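# Hand the bar over to the other gripper, hold red end

## Task

Move the bar from the gripper now holding it into the other gripper, never setting it down on anything; it is done when only the receiving gripper holds the bar, and holds it at its red end.

## Robot and tools

Robot: two Doosan M1013 arms, left_arm and right_arm, each with a Robotiq 140 two-finger gripper. The left gripper's fingers are rigid. The right gripper's fingers can fold: grip a part with the outer quarter of the pads (near the tips) for a normal squeeze; deeper toward the palm a thin part may be held loosely or slip, and pushing fingertips into a surface folds them quietly and spoils the next grip.

Frame: everything is in the scene frame. Origin at table-top height, midway between the nominal bases; +x points out over the table, +z up, left_arm sits on the +y side (image left/right does not follow the arm names). Actual bases: left_arm at (-0.019, +0.675, 0) m, right_arm at (+0.081, -0.595, 0) m. On each gripper, +z runs along the fingers and the fingers open and close along its y axis. end_effector_position is the point between the pads when shut; fingertips extend about 33 mm past it (9 mm when wide open).

execute_actions(actions, cameras): actions is a list of actions; each action is a list of up to 15 rows, one row per 1/30 s step, and a short action repeats its final row to fill 15 steps. Every row has 18 numbers in [-1, 1]: for left_arm dx, dy, dz, rx, ry, rz, gripper position, force_limit, speed, then the same nine for right_arm. The six pose numbers are an offset from that arm's Hand target as it stood when the action began (every row measures from that same start, not from the row before), along scene axes; 1.0 equals 0.6 m of travel or 180 degrees, and rx, ry, rz form one rotation vector turning about the hand position. Sending the same offset again moves further. All six at 0 re-commands the current Hand target. Gripper position is absolute: +1 fully open (140 mm), about -0.8 pads touching, -1 closes until blocked. force_limit (-1 about 14 N up to +1 about 58 N) and speed (-1 about 30 mm/s, +1 about 250 mm/s) start at +1; a faster close squeezes harder. Always resend an arm's current gripper numbers if it should stay as it is, since 0 is itself a command. Images come back only for an empty actions list or when cameras names them (cam_high, cam_left_wrist, cam_right_wrist, or ["all"]).

move(target, speed, blend, stop_force, zero, blocking, cameras): target is one 18-number row or a list of up to 15 rows laid out as above; every row is an offset from the Hand targets at the start of the move, not from the previous row. Paths are straight and end together, take at least 0.5 s and at most 10 s. speed is the top path speed in m/s (0.002 to 2, default 0.25; rotation up to twice that in rad/s), one number or one per target. blend (m) rounds corners in a list; 0 stops at each. stop_force (10 to 80 N, one value for both arms) ends an arm's path when push against its travel exceeds it; it is unreliable while the gripper rotates, and the arm keeps pressing afterwards, so back off without it. zero (default true) re-zeroes the force reading first. blocking=false returns after about 0.5 s while motion continues (not allowed with stop_force). Keep the fingers numbers identical across rows. The result adds a move: line saying done, off_target, moving, held or fault, plus limits such as paced or held. Moves do not avoid obstacles or the other arm, and paths near an arm's own base can flip its shoulder; route around.

wait(seconds 0 to 10), stop() brakes a running move, zoom_image(camera, region [x0, y0, x1, y1] pixels, at most 504 by 504) enlarges part of the latest image, clear_fault(arm) clears a reported torque or force fault, read_manual gives licence text, finished_scene(scene) ends the scene irreversibly.

Reading results: Hand target is the last commanded pose after clipping (each step is clipped to 70 mm and 16 degrees from the measured pose); the gripper may rest short of it, and the next command, even zeros, pulls it on. object_status: 0 moving, 1 blocked while opening, 2 blocked while closing (a grip), 3 reached position or pads met (maybe nothing held). position_measured is in counts: 3 fully open, 139 about 60 mm, 200 about 20 mm, 230 pads met. To grip harder, raise force_limit and change position slightly (-1 to -0.98). Joint torques, external torques and flange force help spot contact and load; no reading means no estimate.

Safety: a torque fault (wrist joints 42.3 N m, elbow 150) or 144 N outside force stops an arm until clear_fault. The two arms must not press or collide; never close one gripper on the other's fingers, and note the clearance check does not always prevent contact. Do not drop the bar, let it fall far or off the table, or slam into anything. Watch for MOTOR HOT lines from long stretched or loaded holds. For the handover, bring the bar to a spot both arms reach, grip the red end with the receiving gripper, confirm object_status 2, then open the giver and withdraw it.

Each tool is called after ">>>" as name(argument=value, ...) on one line, values as JSON.

## Session

>>> execute_actions(actions=[])

Scene clock: 0.00 s.
left_arm: end_effector_position=(+0.5050, +0.0752, +0.1596) position_measured=201 object_status=3 end_effector_quat_wxyz=(+0.009, +0.889, -0.441, +0.124) | right_arm: end_effector_position=(+0.7307, -0.5932, +0.3220) position_measured=3 object_status=3 end_effector_quat_wxyz=(+0.000, +1.000, +0.001, +0.000)
Joint positions: left_arm=[-0.957 0.36 1.676 0.125 0.879 1.486] | right_arm=[-0.053 0.164 1.605 0 1.373 1.518]
Joint velocities: within noise
Joint torques (N m): no reading
External joint torques (N m): no reading
Flange force (N): no reading
Hand target: left_arm +0.5050, +0.0752, +0.1596; +0.009, +0.889, -0.441, +0.124 | right_arm +0.7307, -0.5932, +0.3220; +0.000, +1.000, +0.001, +0.000
Tool commands: left_gripper/position=-0.576471 left_gripper/force_limit=+1.0 left_gripper/speed=+1.0 right_gripper/position=+1.0 right_gripper/force_limit=+1.0 right_gripper/speed=+1.0

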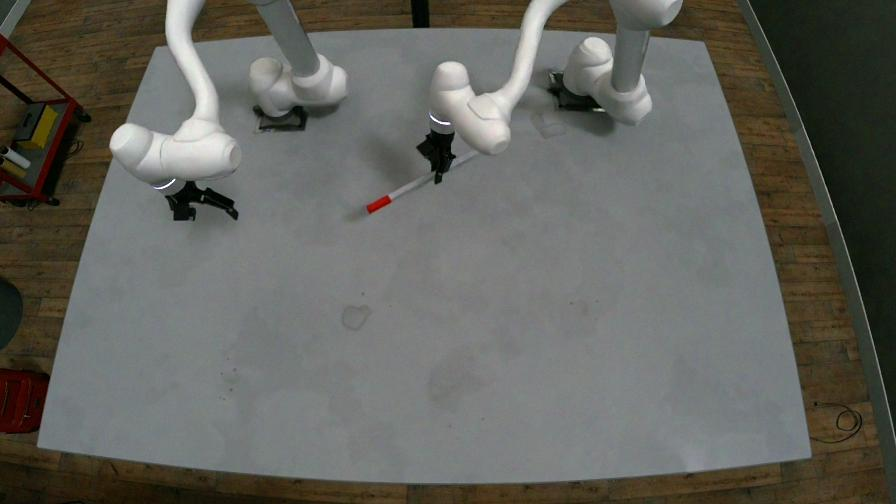

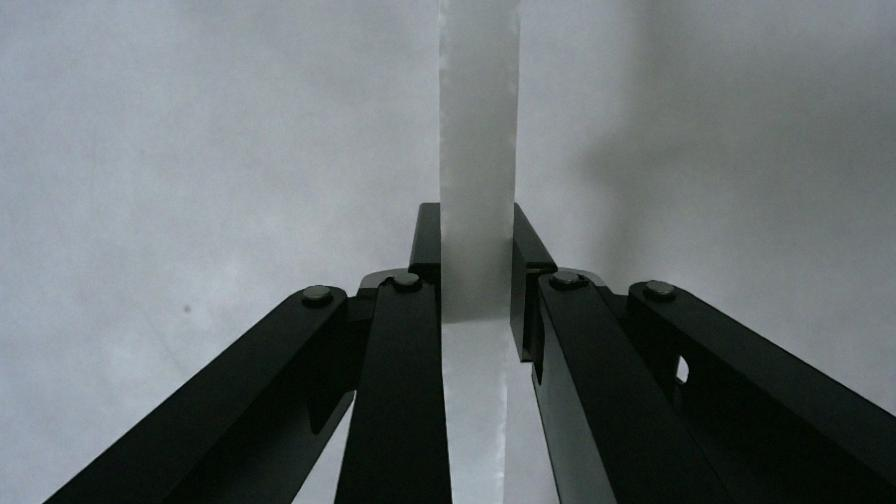

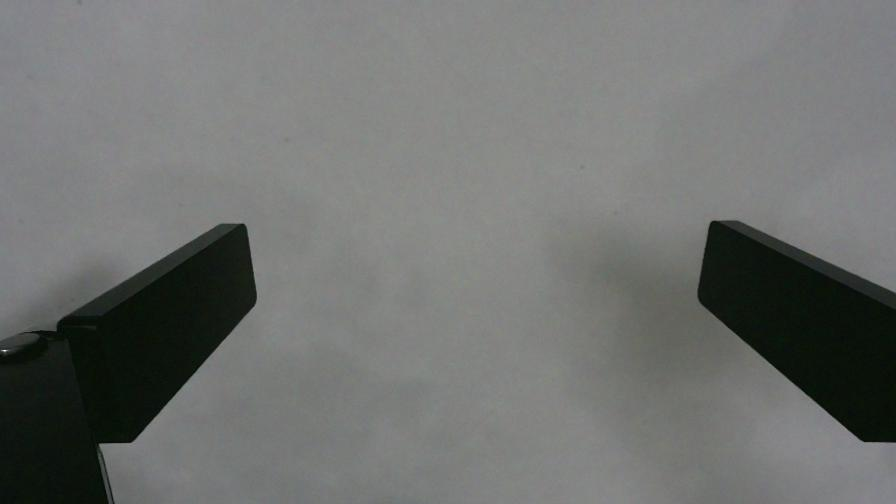

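>>> zoom_image(camera="cam_high", region=[340, 50, 540, 250])

>>> zoom_image(camera="cam_left_wrist", region=[300, 0, 660, 504])

Scaled by 2.520.

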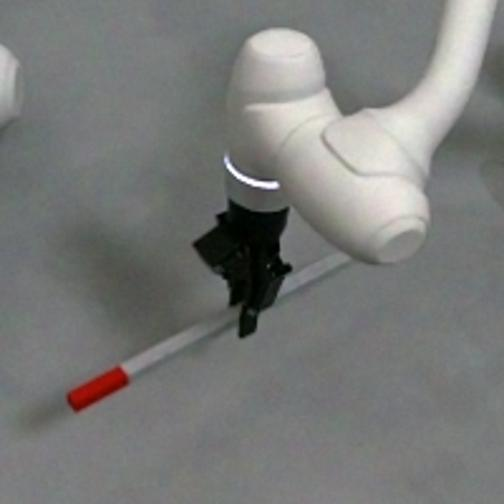

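Scaled by 1.000.

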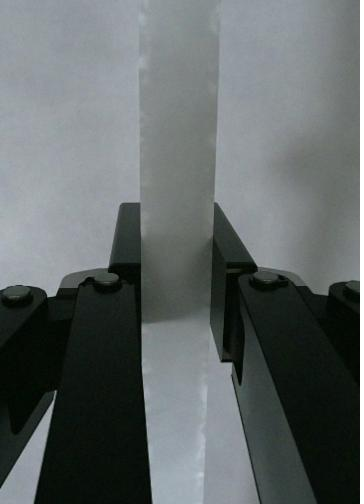

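>>> execute_actions(actions=[[[0,0,0,0,0,0,-1,0.5,-1,0,0,0,0,0,0,1,1,1]]])

Scene clock: 161.73 s.
left_arm: end_effector_position=(+0.5050, +0.0752, +0.1596) position_measured=202 object_status=2 end_effector_quat_wxyz=(+0.009, +0.889, -0.441, +0.124) | right_arm: end_effector_position=(+0.7307, -0.5932, +0.3220) position_measured=3 object_status=3 end_effector_quat_wxyz=(+0.000, +1.000, +0.001, +0.000)
Joint positions: left_arm=[-0.957 0.36 1.676 0.125 0.879 1.486] | right_arm=[-0.053 0.164 1.605 0 1.373 1.518]
Joint torques (N m): left_arm=[0.39 -77.16 -41.94 4.26 -1.65 -0.22] | right_arm=[-0.49 -57.44 -40.66 4.47 -0.05 0.08]
External joint torques (N m): left_arm=[-0.47 0.7 2.67 -0.1 0.97 0.21] | right_arm=[0.4 -1.58 -1.37 -0.16 -0.01 -0.08]
Flange force (N): left_arm=[-4.1 0.6 0.4] | right_arm=[0.1 -0.5 -2.5]
Hand target: left_arm +0.5050, +0.0752, +0.1596; +0.009, +0.889, -0.441, +0.124 | right_arm +0.7307, -0.5932, +0.3220; +0.000, +1.000, +0.001, +0.000
Off the commanded pose: left_arm 0.000 m, 0 deg | right_arm 0.000 m, 0 deg.
Step readings (end_effector_position of left_arm | right_arm):
0: (+0.5050, +0.0752, +0.1596) | (+0.7307, -0.5932, +0.3220)
1: (+0.5050, +0.0752, +0.1596) | (+0.7307, -0.5932, +0.3220)
2: (+0.5050, +0.0752, +0.1596) | (+0.7307, -0.5932, +0.3220)
4: (+0.5050, +0.0752, +0.1596) | (+0.7307, -0.5932, +0.3220)
8: (+0.5050, +0.0752, +0.1596) | (+0.7307, -0.5932, +0.3220)
15: (+0.5050, +0.0752, +0.1596) | (+0.7307, -0.5932, +0.3220)

>>> move(target=[0,0,0.333,0,0,0,-1,0.5,-1,-0.188,0.857,0.405,-0.0416,-0.0823,-0.2964,1,1,1], speed=0.35, cameras=["all"])

Scene clock: 207.57 s.
left_arm: end_effector_position=(+0.5049, +0.0752, +0.3398) position_measured=202 object_status=2 end_effector_quat_wxyz=(+0.009, +0.889, -0.441, +0.124) | right_arm: end_effector_position=(+0.6179, -0.0791, +0.5650) position_measured=3 object_status=3 end_effector_quat_wxyz=(+0.063, +0.884, -0.446, +0.124)
Joint positions: left_arm=[-0.957 0.271 1.458 0.104 1.184 1.527] | right_arm=[0.837 0.369 0.922 -0.289 1.895 3.259]
Joint torques (N m): left_arm=[0 -72.34 -46.16 4.82 -1.58 -0.28] | right_arm=[-0.55 -74.8 -39.93 3.51 0.1 0.07]
External joint torques (N m): left_arm=[0.06 1.31 3.39 -0.26 0.9 0.28] | right_arm=[0.38 -4.71 -1.41 -0.24 -0.01 -0.07]
Flange force (N): left_arm=[-5.2 0.0 2.6] | right_arm=[1.2 5.2 -0.9]
Hand target: left_arm +0.5049, +0.0752, +0.3398; +0.009, +0.889, -0.441, +0.124 (not the last commanded pose) | right_arm +0.6179, -0.0790, +0.5650; +0.063, +0.884, -0.446, +0.124
Off the commanded pose: left_arm 0.020 m, 0 deg | right_arm 0.000 m, 0 deg.
move: held (left_arm; a check stopped the path); limits=held
pose unreachable (left arm): on one or more control steps of this call, first in action 0 (counted from 0), this arm could not follow its commanded pose, so it was not sent that pose on those steps. It may still have moved: this result reports where it is.
cause: moving toward the commanded pose would bring a part of the arm too close to another arm (a part of this arm just beyond joint 5 (wrist pitch) and a part of the right arm just beyond its joint 4 (forearm roll), at the place that arm is still heading or pushing toward).
camera_calibration:
cam_left_wrist: T_world_to_cam=[[-0.800339, -0.59228, -0.0930723, 0.490346], [-0.599164, 0.795687, 0.0888003, 0.221854], [0.0214618, 0.126836, -0.991692, 0.459406], [0, 0, 0, 1]] pos_world=[0.51551, 0.0556264, 0.481526]
cam_right_wrist: T_world_to_cam=[[-0.807851, -0.589359, -0.00572008, 0.469212], [-0.589192, 0.807295, 0.0335752, 0.420333], [-0.01517, 0.0304939, -0.99942, 0.718507], [0, 0, 0, 1]] pos_world=[0.63761, -0.0847083, 0.706661]

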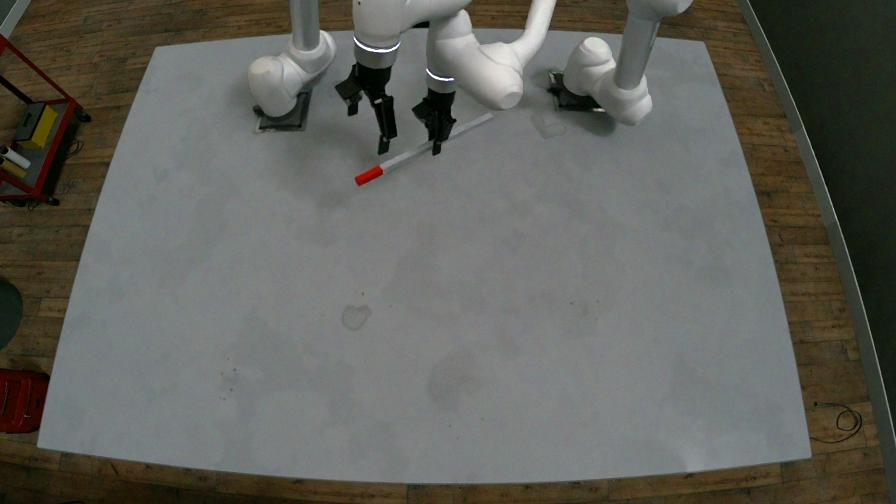

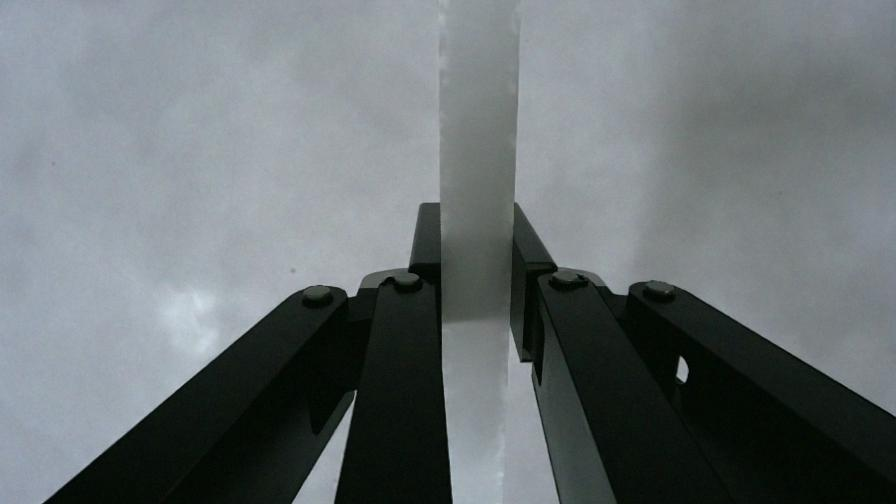

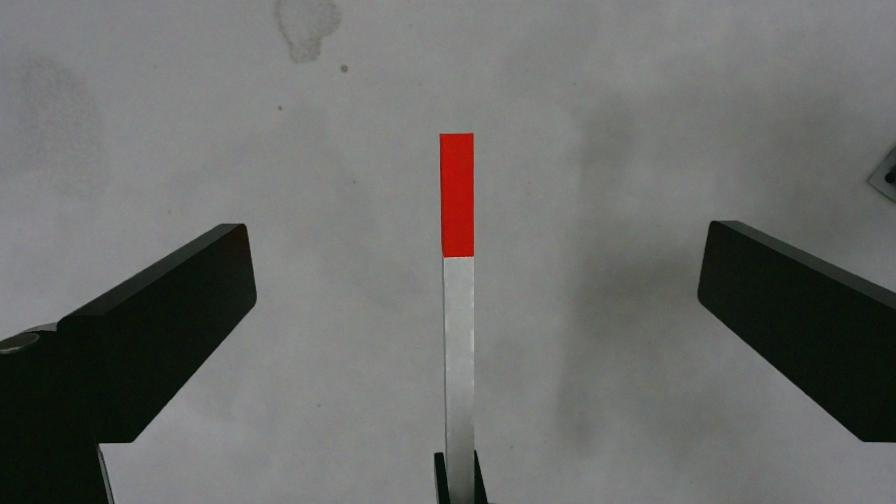

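>>> zoom_image(camera="cam_right_wrist", region=[380, 110, 540, 290])

>>> zoom_image(camera="cam_high", region=[320, 90, 500, 200])

Scaled by 2.800.

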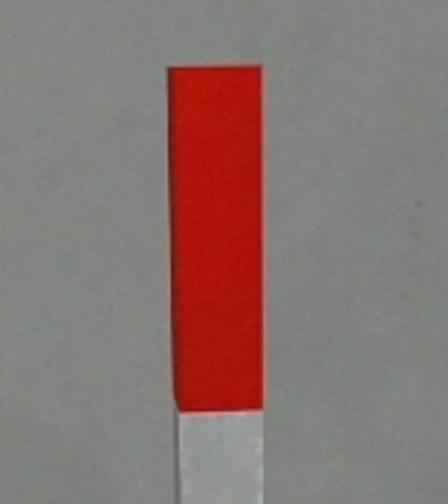

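Scaled by 2.800.

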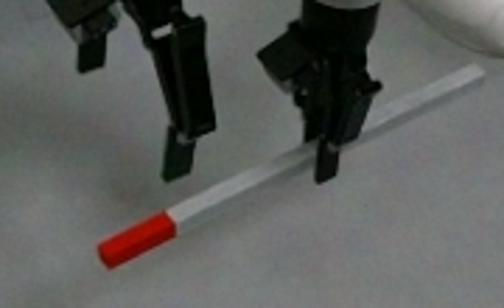

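>>> move(target=[0,0,0,-0.142,0.194,-0.069,-1,0.5,-1,-0.128,-0.130,-0.128,0.160,-0.218,0.0776,1,1,1], speed=0.35, cameras=["all"])

Scene clock: 547.93 s.
left_arm: end_effector_position=(+0.5049, +0.0752, +0.3398) position_measured=202 object_status=2 end_effector_quat_wxyz=(+0.346, +0.809, -0.471, -0.055) | right_arm: end_effector_position=(+0.5411, -0.1570, +0.4882) position_measured=3 object_status=3 end_effector_quat_wxyz=(-0.321, +0.826, -0.350, +0.304)
Joint positions: left_arm=[-0.642 0.407 1.401 -0.722 1.434 2.145] | right_arm=[0.9 -0.26 1.94 -0.614 0.705 3.592]
Joint torques (N m): left_arm=[0.2 -82.3 -43.25 0.24 0.26 -0.1] | right_arm=[-0.99 -16.56 -42.83 2.72 -1.55 0.04]
External joint torques (N m): left_arm=[-0.25 -0.13 2.52 1.13 0.09 0.13] | right_arm=[0.97 -0.48 -1.35 -0.23 0.04 -0.08]
Flange force (N): left_arm=[-6.1 0.7 2.7] | right_arm=[-2.2 -2.3 -1.8]
Hand target: left_arm +0.5049, +0.0752, +0.3398; +0.346, +0.809, -0.471, -0.055 | right_arm +0.5411, -0.1570, +0.4882; -0.321, +0.826, -0.350, +0.304
Off the commanded pose: left_arm 0.000 m, 0 deg | right_arm 0.000 m, 0 deg.
move: done
camera_calibration:
cam_left_wrist: T_world_to_cam=[[-0.73582, -0.295165, 0.609464, 0.19669], [-0.37479, 0.927103, -0.00349374, 0.130117], [-0.564004, -0.230991, -0.792806, 0.714391], [0, 0, 0, 1]] pos_world=[0.596414, 0.102442, 0.446953]
cam_right_wrist: T_world_to_cam=[[-0.384141, -0.542306, -0.747221, 0.500871], [-0.763875, 0.641256, -0.0726983, 0.560919], [0.518585, 0.542858, -0.660587, 0.269057], [0, 0, 0, 1]] pos_world=[0.481348, -0.234127, 0.592775]

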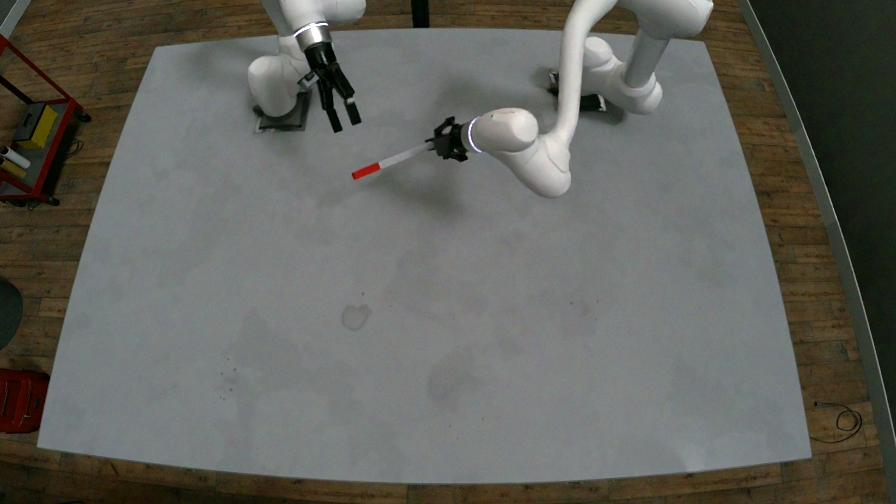

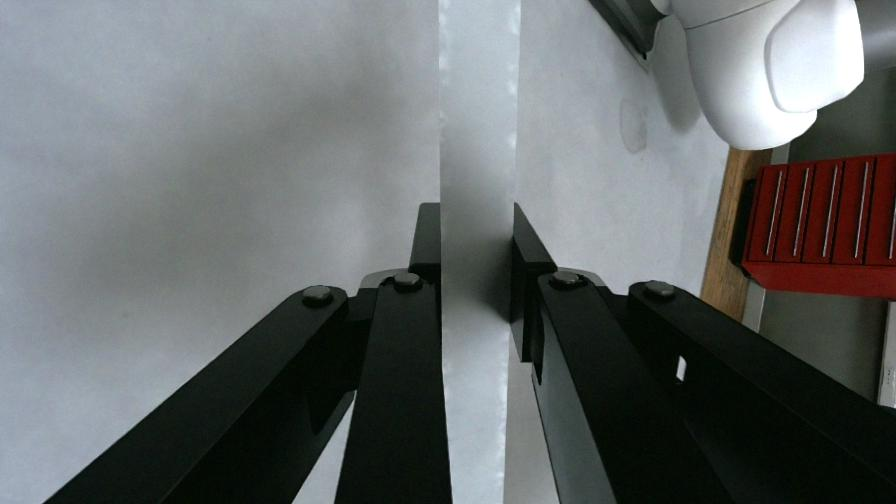

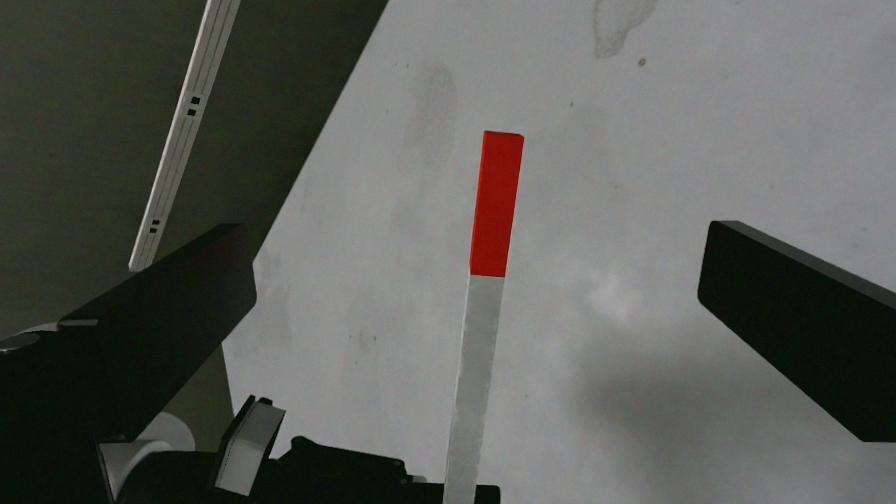

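>>> move(target=[0,0,0,0,0,0,-1,0.5,-1,0.1189,0.0442,-0.1300,0.0214,0.0093,-0.0180,1,1,1], speed=0.2, cameras=["cam_high", "cam_right_wrist"])

Scene clock: 592.80 s.
left_arm: end_effector_position=(+0.5049, +0.0752, +0.3398) position_measured=202 object_status=2 end_effector_quat_wxyz=(+0.346, +0.809, -0.471, -0.055) | right_arm: end_effector_position=(+0.6125, -0.1305, +0.4103) position_measured=3 object_status=3 end_effector_quat_wxyz=(-0.334, +0.809, -0.388, +0.289)
Joint positions: left_arm=[-0.642 0.407 1.401 -0.722 1.434 2.145] | right_arm=[0.814 -0.125 1.976 -0.684 0.518 3.748]
Joint torques (N m): left_arm=[-0.65 -82.47 -43.1 0.27 0.2 -0.2] | right_arm=[-1.1 -28.73 -41.08 2.46 -1.46 0.19]
External joint torques (N m): left_arm=[0.55 -0.03 2.26 1.11 0.14 0.23] | right_arm=[1.09 -0.47 -1.27 -0.06 0.07 -0.22]
Flange force (N): left_arm=[-5.8 -0.3 1.7] | right_arm=[-1.5 -2.6 -1.5]
Hand target: left_arm +0.5049, +0.0752, +0.3398; +0.346, +0.809, -0.471, -0.055 | right_arm +0.6125, -0.1305, +0.4102; -0.334, +0.809, -0.388, +0.289
Off the commanded pose: left_arm 0.000 m, 0 deg | right_arm 0.000 m, 0 deg.
move: done
camera_calibration:
cam_right_wrist: T_world_to_cam=[[-0.434857, -0.468088, -0.769281, 0.534232], [-0.72746, 0.686121, -0.00627074, 0.549108], [0.530755, 0.556894, -0.63888, 0.15166], [0, 0, 0, 1]] pos_world=[0.551274, -0.211146, 0.51131]
Images, in order (width x height): cam_high 896x504, cam_right_wrist 896x504.

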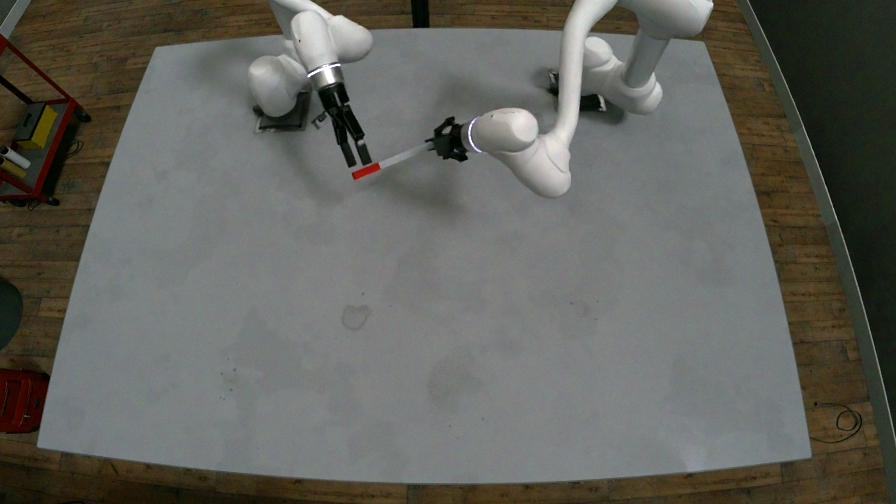

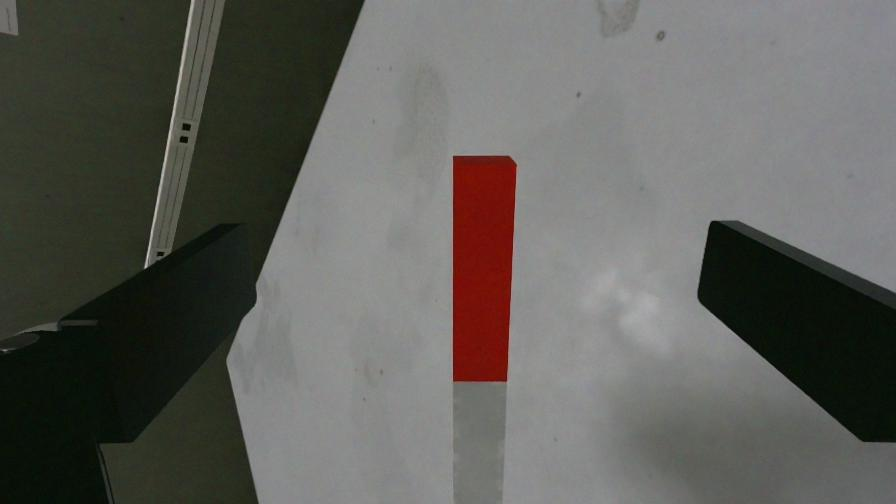

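>>> move(target=[[0,0,0,0,0,0,-1,0.5,-1,0.00627,0.0017,-0.00942,0,0,0,1,1,1],[0,0,0,0,0,0,-1,0.5,-1,0.00627,0.0017,-0.00942,0,0,0,-0.21,1,0.5]], speed=0.1, cameras=["cam_right_wrist"])

Scene clock: 640.57 s.
left_arm: end_effector_position=(+0.5049, +0.0752, +0.3398) position_measured=202 object_status=2 end_effector_quat_wxyz=(+0.346, +0.809, -0.471, -0.055) | right_arm: end_effector_position=(+0.6162, -0.1295, +0.4046) position_measured=155 object_status=0 end_effector_quat_wxyz=(-0.334, +0.809, -0.388, +0.289)
Joint positions: left_arm=[-0.642 0.407 1.401 -0.722 1.434 2.145] | right_arm=[0.81 -0.116 1.979 -0.692 0.506 3.757]
Joint torques (N m): left_arm=[0.64 -82.45 -43.16 0.38 0.24 -0.15] | right_arm=[-0.36 -28.57 -41.06 2.62 -1.46 0.09]
External joint torques (N m): left_arm=[-0.55 -0.22 2.28 1.02 0.1 0.18] | right_arm=[0.48 -1.45 -1.07 -0.26 0.05 -0.12]
Flange force (N): left_arm=[-5.6 0.9 2.7] | right_arm=[-0.5 -1.0 -2.3]
Hand target: left_arm +0.5049, +0.0752, +0.3398; +0.346, +0.809, -0.471, -0.055 | right_arm +0.6162, -0.1295, +0.4046; -0.334, +0.809, -0.388, +0.289
Off the commanded pose: left_arm 0.000 m, 0 deg | right_arm 0.000 m, 0 deg.
move: done
camera_calibration:
cam_right_wrist: T_world_to_cam=[[-0.434919, -0.468157, -0.769204, 0.531952], [-0.7275, 0.686079, -0.00622577, 0.551], [0.53065, 0.556888, -0.638973, 0.145545], [0, 0, 0, 1]] pos_world=[0.554975, -0.210045, 0.505609]
Images, in order (width x height): cam_right_wrist 896x504.

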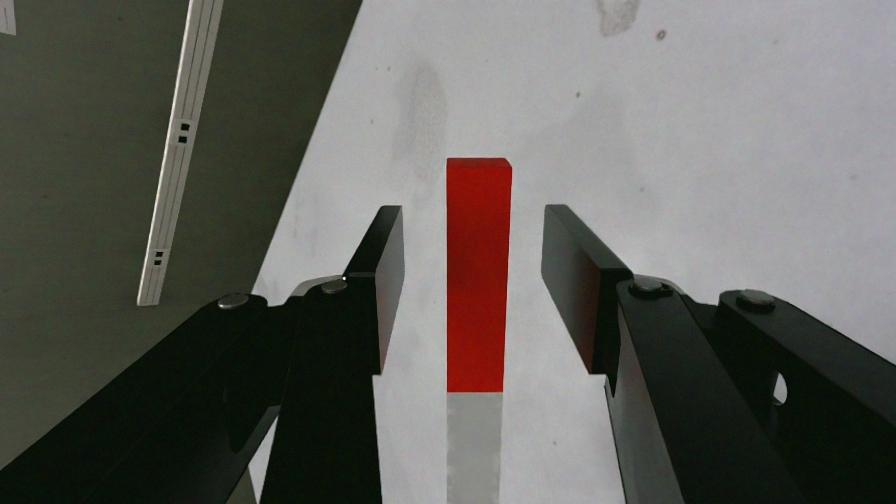

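>>> zoom_image(camera="cam_right_wrist", region=[330, 140, 650, 400])

Scaled by 1.575.

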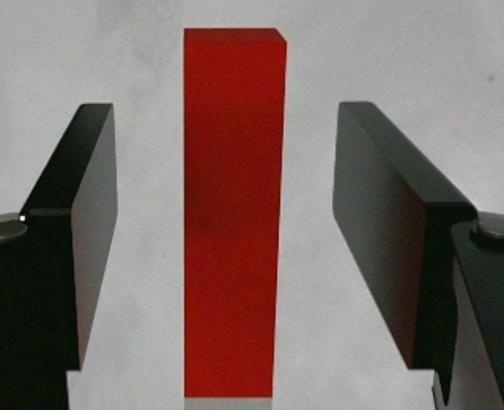

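>>> move(target=[0,0,0,0,0,0,-1,0.5,-1,0,0,0,0,0,0,-1,1,-1], cameras=["cam_right_wrist"])

Scene clock: 663.33 s.
left_arm: end_effector_position=(+0.5049, +0.0752, +0.3398) position_measured=202 object_status=2 end_effector_quat_wxyz=(+0.346, +0.809, -0.471, -0.055) | right_arm: end_effector_position=(+0.6162, -0.1295, +0.4045) position_measured=204 object_status=0 end_effector_quat_wxyz=(-0.334, +0.809, -0.388, +0.289)
Joint positions: left_arm=[-0.642 0.407 1.401 -0.722 1.434 2.145] | right_arm=[0.81 -0.116 1.98 -0.692 0.506 3.757]
Joint torques (N m): left_arm=[-1 -83.12 -43.82 0.09 0.46 0.06] | right_arm=[0.33 -26.94 -40.28 2.26 -1.57 -0.52]
External joint torques (N m): left_arm=[0.98 0.56 2.9 1.3 -0.13 -0.03] | right_arm=[-0.22 -2.98 -1.93 0.11 0.14 0.48]
Flange force (N): left_arm=[-6.5 -0.8 2.5] | right_arm=[0.4 -1.3 -4.0]
Hand target: left_arm +0.5049, +0.0752, +0.3398; +0.346, +0.809, -0.471, -0.055 | right_arm +0.6162, -0.1295, +0.4046; -0.334, +0.809, -0.388, +0.289
Off the commanded pose: left_arm 0.000 m, 0 deg | right_arm 0.000 m, 0 deg.
move: done
camera_calibration:
cam_right_wrist: T_world_to_cam=[[-0.434919, -0.468157, -0.769204, 0.531952], [-0.7275, 0.686079, -0.00622577, 0.551], [0.53065, 0.556888, -0.638973, 0.145545], [0, 0, 0, 1]] pos_world=[0.554975, -0.210045, 0.505609]
Images, in order (width x height): cam_right_wrist 896x504.

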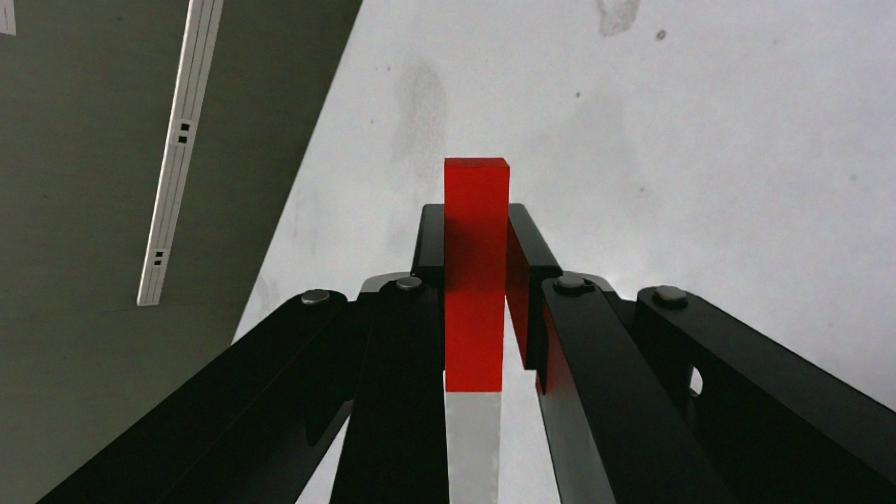

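>>> wait(seconds=0.3)

Scene clock: 669.00 s.
left_arm: end_effector_position=(+0.5049, +0.0752, +0.3398) position_measured=202 object_status=2 end_effector_quat_wxyz=(+0.346, +0.809, -0.471, -0.055) | right_arm: end_effector_position=(+0.6162, -0.1295, +0.4046) position_measured=204 object_status=2 end_effector_quat_wxyz=(-0.334, +0.809, -0.388, +0.289)
Joint positions: left_arm=[-0.642 0.407 1.401 -0.722 1.434 2.145] | right_arm=[0.81 -0.116 1.979 -0.692 0.506 3.757]
Joint torques (N m): left_arm=[-0.94 -82.98 -43.95 0.08 0.42 -0.03] | right_arm=[-0.07 -27.82 -40.24 2.28 -1.65 -0.45]
External joint torques (N m): left_arm=[0.88 0.47 3.16 1.3 -0.08 0.06] | right_arm=[0.14 -2.23 -2.08 0.09 0.23 0.41]
Flange force (N): left_arm=[-7.3 -0.6 2.8] | right_arm=[-0.7 -2.3 -3.2]
Hand target: left_arm +0.5049, +0.0752, +0.3398; +0.346, +0.809, -0.471, -0.055 | right_arm +0.6162, -0.1295, +0.4046; -0.334, +0.809, -0.388, +0.289
Tool commands: left_gripper/position=-1.0 left_gripper/force_limit=+0.5 left_gripper/speed=-1.0 right_gripper/position=-1.0 right_gripper/force_limit=+1.0 right_gripper/speed=-1.0
Off the commanded pose: left_arm 0.000 m, 0 deg | right_arm 0.000 m, 0 deg.
wait: 0.30 s; at rest from the start

>>> move(target=[0,0,0,0,0,0,0.3,0.5,-0.5,0,0,0,0,0,0,-1,1,-1], cameras=["all"])

Scene clock: 678.17 s.
left_arm: end_effector_position=(+0.5049, +0.0752, +0.3398) position_measured=91 object_status=0 end_effector_quat_wxyz=(+0.346, +0.809, -0.471, -0.055) | right_arm: end_effector_position=(+0.6162, -0.1295, +0.4046) position_measured=204 object_status=2 end_effector_quat_wxyz=(-0.334, +0.809, -0.388, +0.289)
Joint positions: left_arm=[-0.642 0.407 1.401 -0.722 1.434 2.145] | right_arm=[0.81 -0.116 1.979 -0.692 0.506 3.757]
Joint torques (N m): left_arm=[-0.46 -78.31 -40.15 1.48 0.18 -0.32] | right_arm=[-1.15 -32.79 -45.03 2.97 -2.77 0.95]
External joint torques (N m): left_arm=[0.32 -4.13 -0.54 -0.1 0.16 0.35] | right_arm=[1.22 2.78 2.76 -0.61 1.35 -0.99]
Flange force (N): left_arm=[-4.6 3.0 -1.7] | right_arm=[-3.0 1.5 0.7]
Hand target: left_arm +0.5049, +0.0752, +0.3398; +0.346, +0.809, -0.471, -0.055 | right_arm +0.6162, -0.1295, +0.4046; -0.334, +0.809, -0.388, +0.289
Off the commanded pose: left_arm 0.000 m, 0 deg | right_arm 0.000 m, 0 deg.
move: done
camera_calibration:
cam_left_wrist: T_world_to_cam=[[-0.73582, -0.295165, 0.609464, 0.19669], [-0.37479, 0.927103, -0.00349374, 0.130117], [-0.564004, -0.230991, -0.792806, 0.714391], [0, 0, 0, 1]] pos_world=[0.596414, 0.102442, 0.446953]
cam_right_wrist: T_world_to_cam=[[-0.434887, -0.468235, -0.769174, 0.531902], [-0.727498, 0.686081, -0.00632867, 0.551051], [0.530679, 0.556821, -0.639008, 0.145532], [0, 0, 0, 1]] pos_world=[0.554975, -0.210045, 0.505609]

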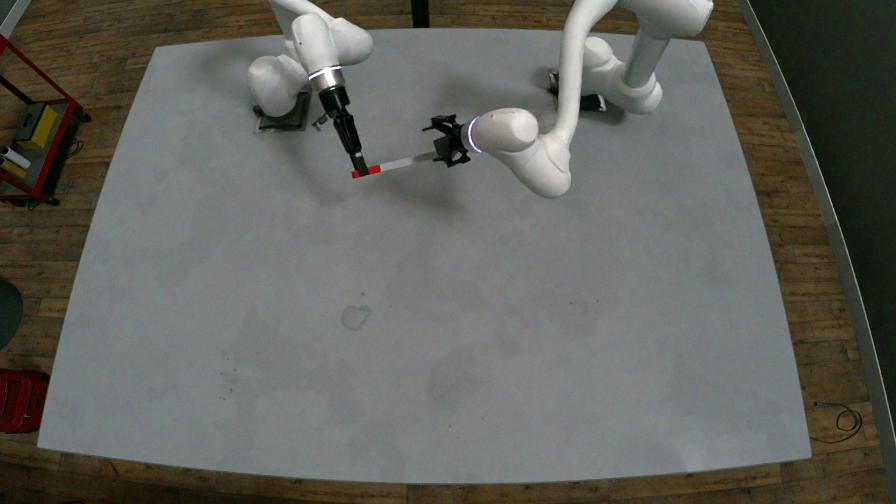

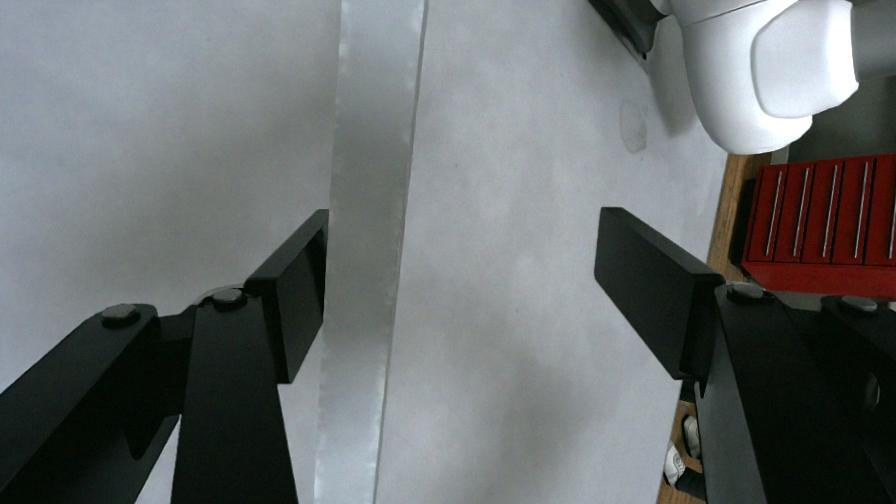

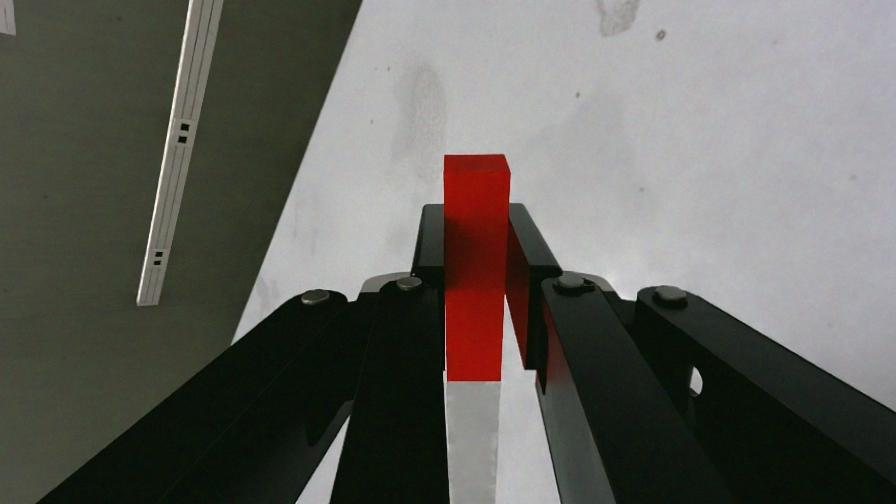

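>>> move(target=[0,0,0,0,0,0,-1,0.5,-0.8,0,0,0,0,0,0,-1,1,-1], cameras=["cam_left_wrist", "cam_right_wrist"])

Scene clock: 795.87 s.
left_arm: end_effector_position=(+0.5049, +0.0752, +0.3398) position_measured=202 object_status=0 end_effector_quat_wxyz=(+0.346, +0.809, -0.471, -0.055) | right_arm: end_effector_position=(+0.6162, -0.1295, +0.4045) position_measured=204 object_status=2 end_effector_quat_wxyz=(-0.334, +0.809, -0.388, +0.289)
Joint positions: left_arm=[-0.642 0.407 1.401 -0.722 1.434 2.145] | right_arm=[0.81 -0.116 1.98 -0.692 0.506 3.757]
Joint torques (N m): left_arm=[-6.33 -81.3 -41.67 -1.47 0.89 -0.14] | right_arm=[-1.08 -29.33 -46.36 3.1 -3.68 1.64]
External joint torques (N m): left_arm=[6.36 -1.49 0.64 2.88 -0.56 0.17] | right_arm=[1.14 -0.74 4.06 -0.73 2.27 -1.68]
Flange force (N): left_arm=[-6.5 -4.3 -4.6] | right_arm=[1.0 4.6 -6.4]
Hand target: left_arm +0.5049, +0.0752, +0.3398; +0.346, +0.809, -0.471, -0.055 | right_arm +0.6162, -0.1295, +0.4046; -0.334, +0.809, -0.388, +0.289
Off the commanded pose: left_arm 0.000 m, 0 deg | right_arm 0.000 m, 0 deg.
move: done
camera_calibration:
cam_left_wrist: T_world_to_cam=[[-0.73582, -0.295165, 0.609464, 0.19669], [-0.37479, 0.927103, -0.00349374, 0.130117], [-0.564004, -0.230991, -0.792806, 0.714391], [0, 0, 0, 1]] pos_world=[0.596414, 0.102442, 0.446953]
cam_right_wrist: T_world_to_cam=[[-0.434919, -0.468157, -0.769204, 0.531952], [-0.7275, 0.686079, -0.00622577, 0.551], [0.53065, 0.556888, -0.638973, 0.145545], [0, 0, 0, 1]] pos_world=[0.554975, -0.210045, 0.505609]
Images, in order (width x height): cam_left_wrist 896x504, cam_right_wrist 896x504.

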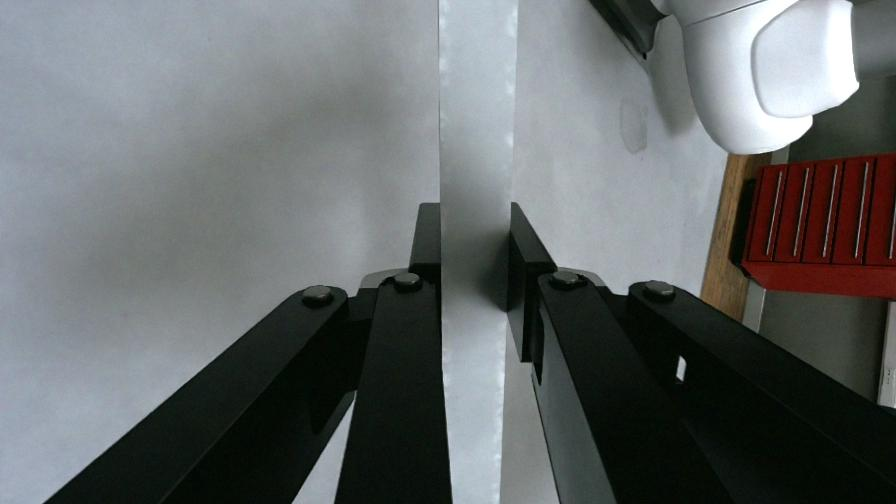

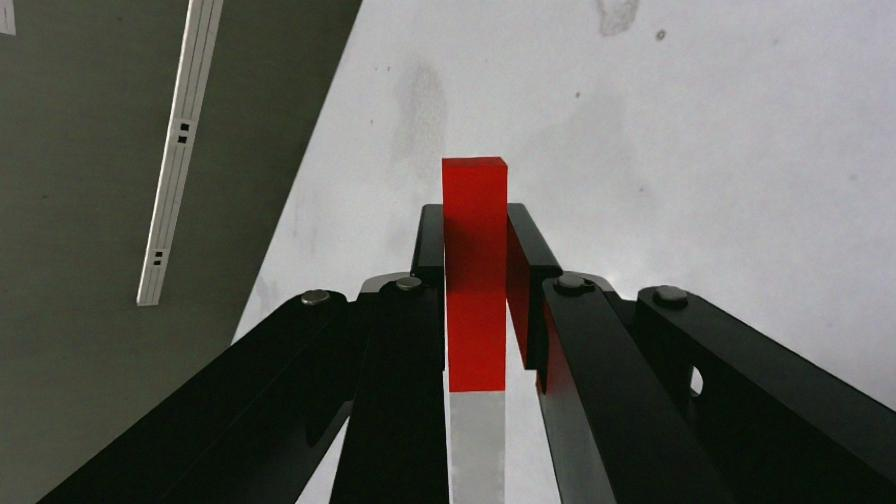

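>>> move(target=[[0,0,0,0,0,0,-1,0.5,-0.8,0,0,0,0,0,0,-0.3,1,0],[0,0,0,0,0,0,-1,0.5,-0.8,0,0,0,0,0,0,-1,1,1]], cameras=["cam_right_wrist"])

Scene clock: 805.87 s.
left_arm: end_effector_position=(+0.5049, +0.0752, +0.3398) position_measured=202 object_status=2 end_effector_quat_wxyz=(+0.346, +0.809, -0.471, -0.055) | right_arm: end_effector_position=(+0.6162, -0.1295, +0.4046) position_measured=207 object_status=2 end_effector_quat_wxyz=(-0.334, +0.809, -0.388, +0.289)
Joint positions: left_arm=[-0.642 0.407 1.401 -0.722 1.434 2.145] | right_arm=[0.81 -0.116 1.979 -0.692 0.506 3.757]
Joint torques (N m): left_arm=[-5.32 -79.94 -39.76 -0.04 0.84 0.13] | right_arm=[-3.17 -31.21 -47.57 3.38 -3.28 2.08]
External joint torques (N m): left_arm=[5.24 -2.57 -1.05 1.42 -0.5 -0.1] | right_arm=[3.16 1.44 5.44 -1.02 1.86 -2.11]
Flange force (N): left_arm=[-3.3 -2.3 -5.6] | right_arm=[-3.1 5.9 -4.2]
Hand target: left_arm +0.5049, +0.0752, +0.3398; +0.346, +0.809, -0.471, -0.055 | right_arm +0.6162, -0.1295, +0.4046; -0.334, +0.809, -0.388, +0.289
Off the commanded pose: left_arm 0.000 m, 0 deg | right_arm 0.000 m, 0 deg.
move: done
camera_calibration:
cam_right_wrist: T_world_to_cam=[[-0.43488, -0.468113, -0.769253, 0.531964], [-0.7275, 0.68608, -0.00622415, 0.550999], [0.530682, 0.556924, -0.638914, 0.145505], [0, 0, 0, 1]] pos_world=[0.554975, -0.210045, 0.505609]
Images, in order (width x height): cam_right_wrist 896x504.

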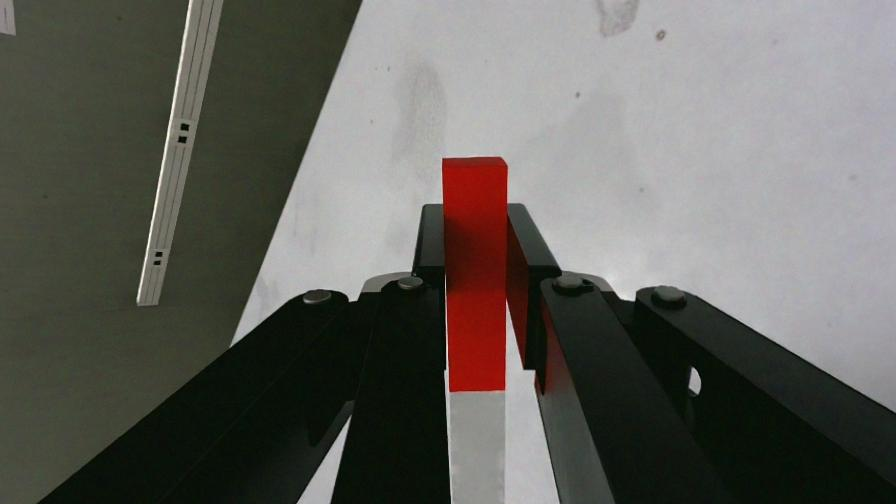

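>>> move(target=[0,0,0,0,0,0,0.3,0.5,-0.5,0,0,0,0,0,0,-1,1,1], cameras=["cam_left_wrist", "cam_right_wrist"])

Scene clock: 810.93 s.
left_arm: end_effector_position=(+0.5049, +0.0752, +0.3398) position_measured=91 object_status=0 end_effector_quat_wxyz=(+0.346, +0.809, -0.471, -0.055) | right_arm: end_effector_position=(+0.6162, -0.1295, +0.4045) position_measured=207 object_status=2 end_effector_quat_wxyz=(-0.334, +0.809, -0.388, +0.289)
Joint positions: left_arm=[-0.642 0.407 1.401 -0.722 1.434 2.145] | right_arm=[0.81 -0.116 1.98 -0.692 0.506 3.757]
Joint torques (N m): left_arm=[-0.14 -78.72 -40.13 1.52 0.11 -0.22] | right_arm=[-0.88 -32.09 -45.16 3.07 -2.81 0.97]
External joint torques (N m): left_arm=[0.23 -3.74 -0.56 -0.12 0.23 0.25] | right_arm=[0.98 2.07 2.87 -0.7 1.39 -1.01]
Flange force (N): left_arm=[-3.9 2.9 -1.8] | right_arm=[-2.2 2.2 -0.2]
Hand target: left_arm +0.5049, +0.0752, +0.3398; +0.346, +0.809, -0.471, -0.055 | right_arm +0.6162, -0.1295, +0.4046; -0.334, +0.809, -0.388, +0.289
Off the commanded pose: left_arm 0.000 m, 0 deg | right_arm 0.000 m, 0 deg.
move: done
camera_calibration:
cam_left_wrist: T_world_to_cam=[[-0.73582, -0.295165, 0.609464, 0.19669], [-0.37479, 0.927103, -0.00349374, 0.130117], [-0.564004, -0.230991, -0.792806, 0.714391], [0, 0, 0, 1]] pos_world=[0.596414, 0.102442, 0.446953]
cam_right_wrist: T_world_to_cam=[[-0.434919, -0.468157, -0.769204, 0.531952], [-0.7275, 0.686079, -0.00622577, 0.551], [0.53065, 0.556888, -0.638973, 0.145545], [0, 0, 0, 1]] pos_world=[0.554975, -0.210045, 0.505609]
Images, in order (width x height): cam_left_wrist 896x504, cam_right_wrist 896x504.

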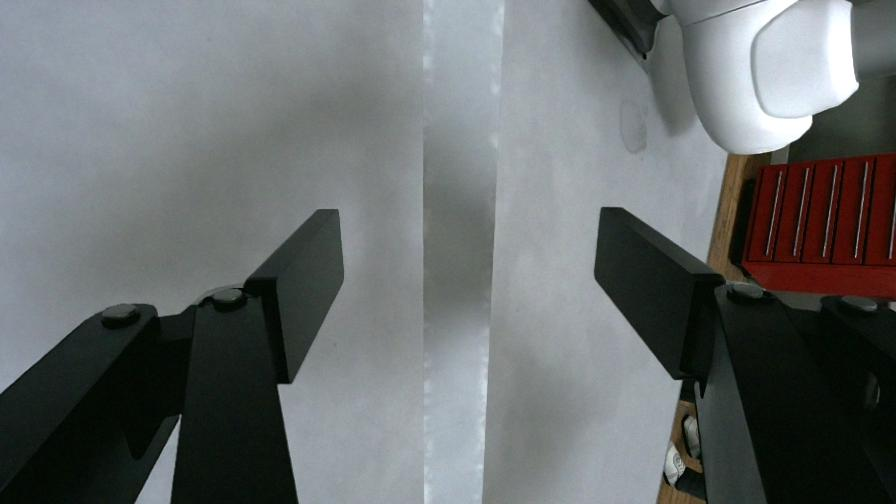

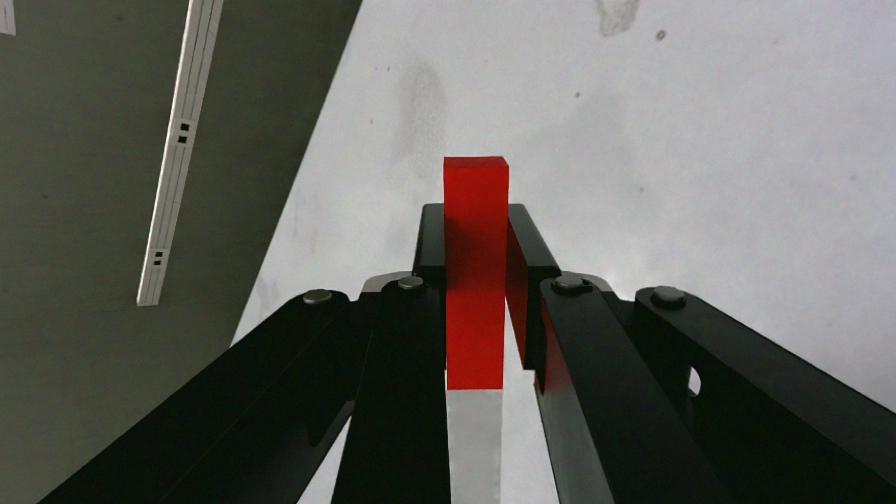

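>>> move(target=[0.104,0.127,0.189,0,0,0,0.3,0.5,-0.5,0,0,0,0,0,0,-1,1,1], speed=0.25, cameras=["all"])

Scene clock: 816.50 s.
left_arm: end_effector_position=(+0.5673, +0.1515, +0.4531) position_measured=91 object_status=3 end_effector_quat_wxyz=(+0.346, +0.809, -0.471, -0.055) | right_arm: end_effector_position=(+0.6162, -0.1295, +0.4046) position_measured=207 object_status=2 end_effector_quat_wxyz=(-0.334, +0.809, -0.388, +0.289)
Joint positions: left_arm=[-0.519 0.409 1.193 -0.705 1.669 2.103] | right_arm=[0.81 -0.116 1.979 -0.692 0.506 3.757]
Joint torques (N m): left_arm=[-0.4 -80.5 -42.07 1 -0.14 -0.29] | right_arm=[-0.9 -32.94 -45.23 3.07 -2.87 0.89]
External joint torques (N m): left_arm=[0.31 -3.86 -0.32 0.5 0.4 0.32] | right_arm=[0.79 3.08 3.02 -0.72 1.46 -0.93]
Flange force (N): left_arm=[-5.2 2.9 -0.5] | right_arm=[-2.8 1.9 1.4]
Hand target: left_arm +0.5673, +0.1514, +0.4532; +0.346, +0.809, -0.471, -0.055 | right_arm +0.6162, -0.1295, +0.4046; -0.334, +0.809, -0.388, +0.289
Off the commanded pose: left_arm 0.000 m, 0 deg | right_arm 0.000 m, 0 deg.
move: done
camera_calibration:
cam_left_wrist: T_world_to_cam=[[-0.735856, -0.295275, 0.609367, 0.196142], [-0.37475, 0.92712, -0.00329216, 0.0831118], [-0.563984, -0.230783, -0.792881, 0.857002], [0, 0, 0, 1]] pos_world=[0.658814, 0.178643, 0.560252]
cam_right_wrist: T_world_to_cam=[[-0.434919, -0.468157, -0.769204, 0.531952], [-0.7275, 0.686079, -0.00622577, 0.551], [0.53065, 0.556888, -0.638973, 0.145545], [0, 0, 0, 1]] pos_world=[0.554975, -0.210045, 0.505609]

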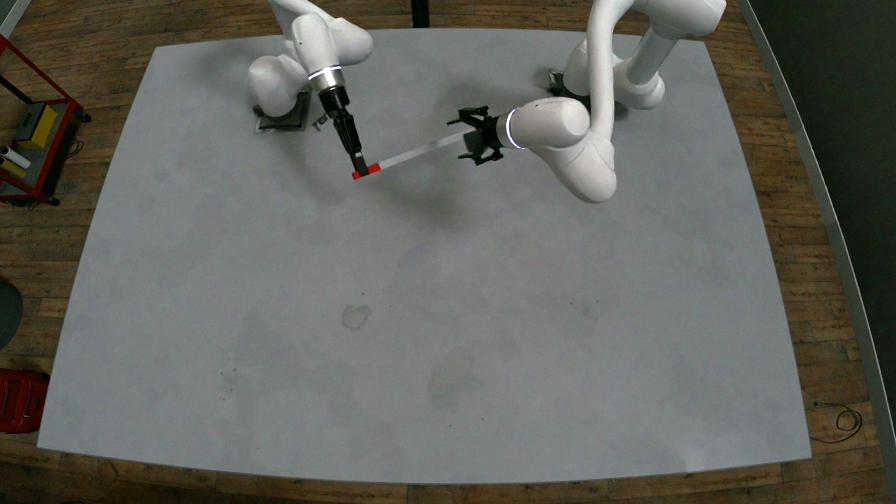

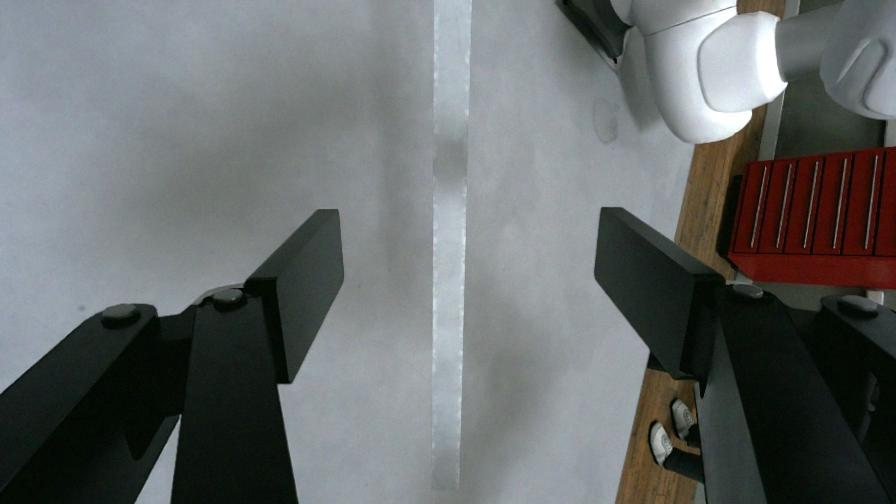

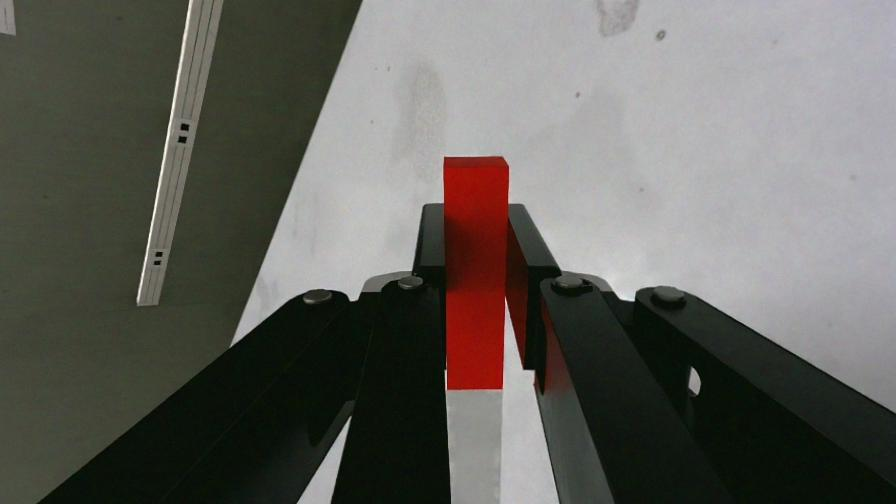

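>>> finished_scene(scene=1)

The scene is finished: the task was done.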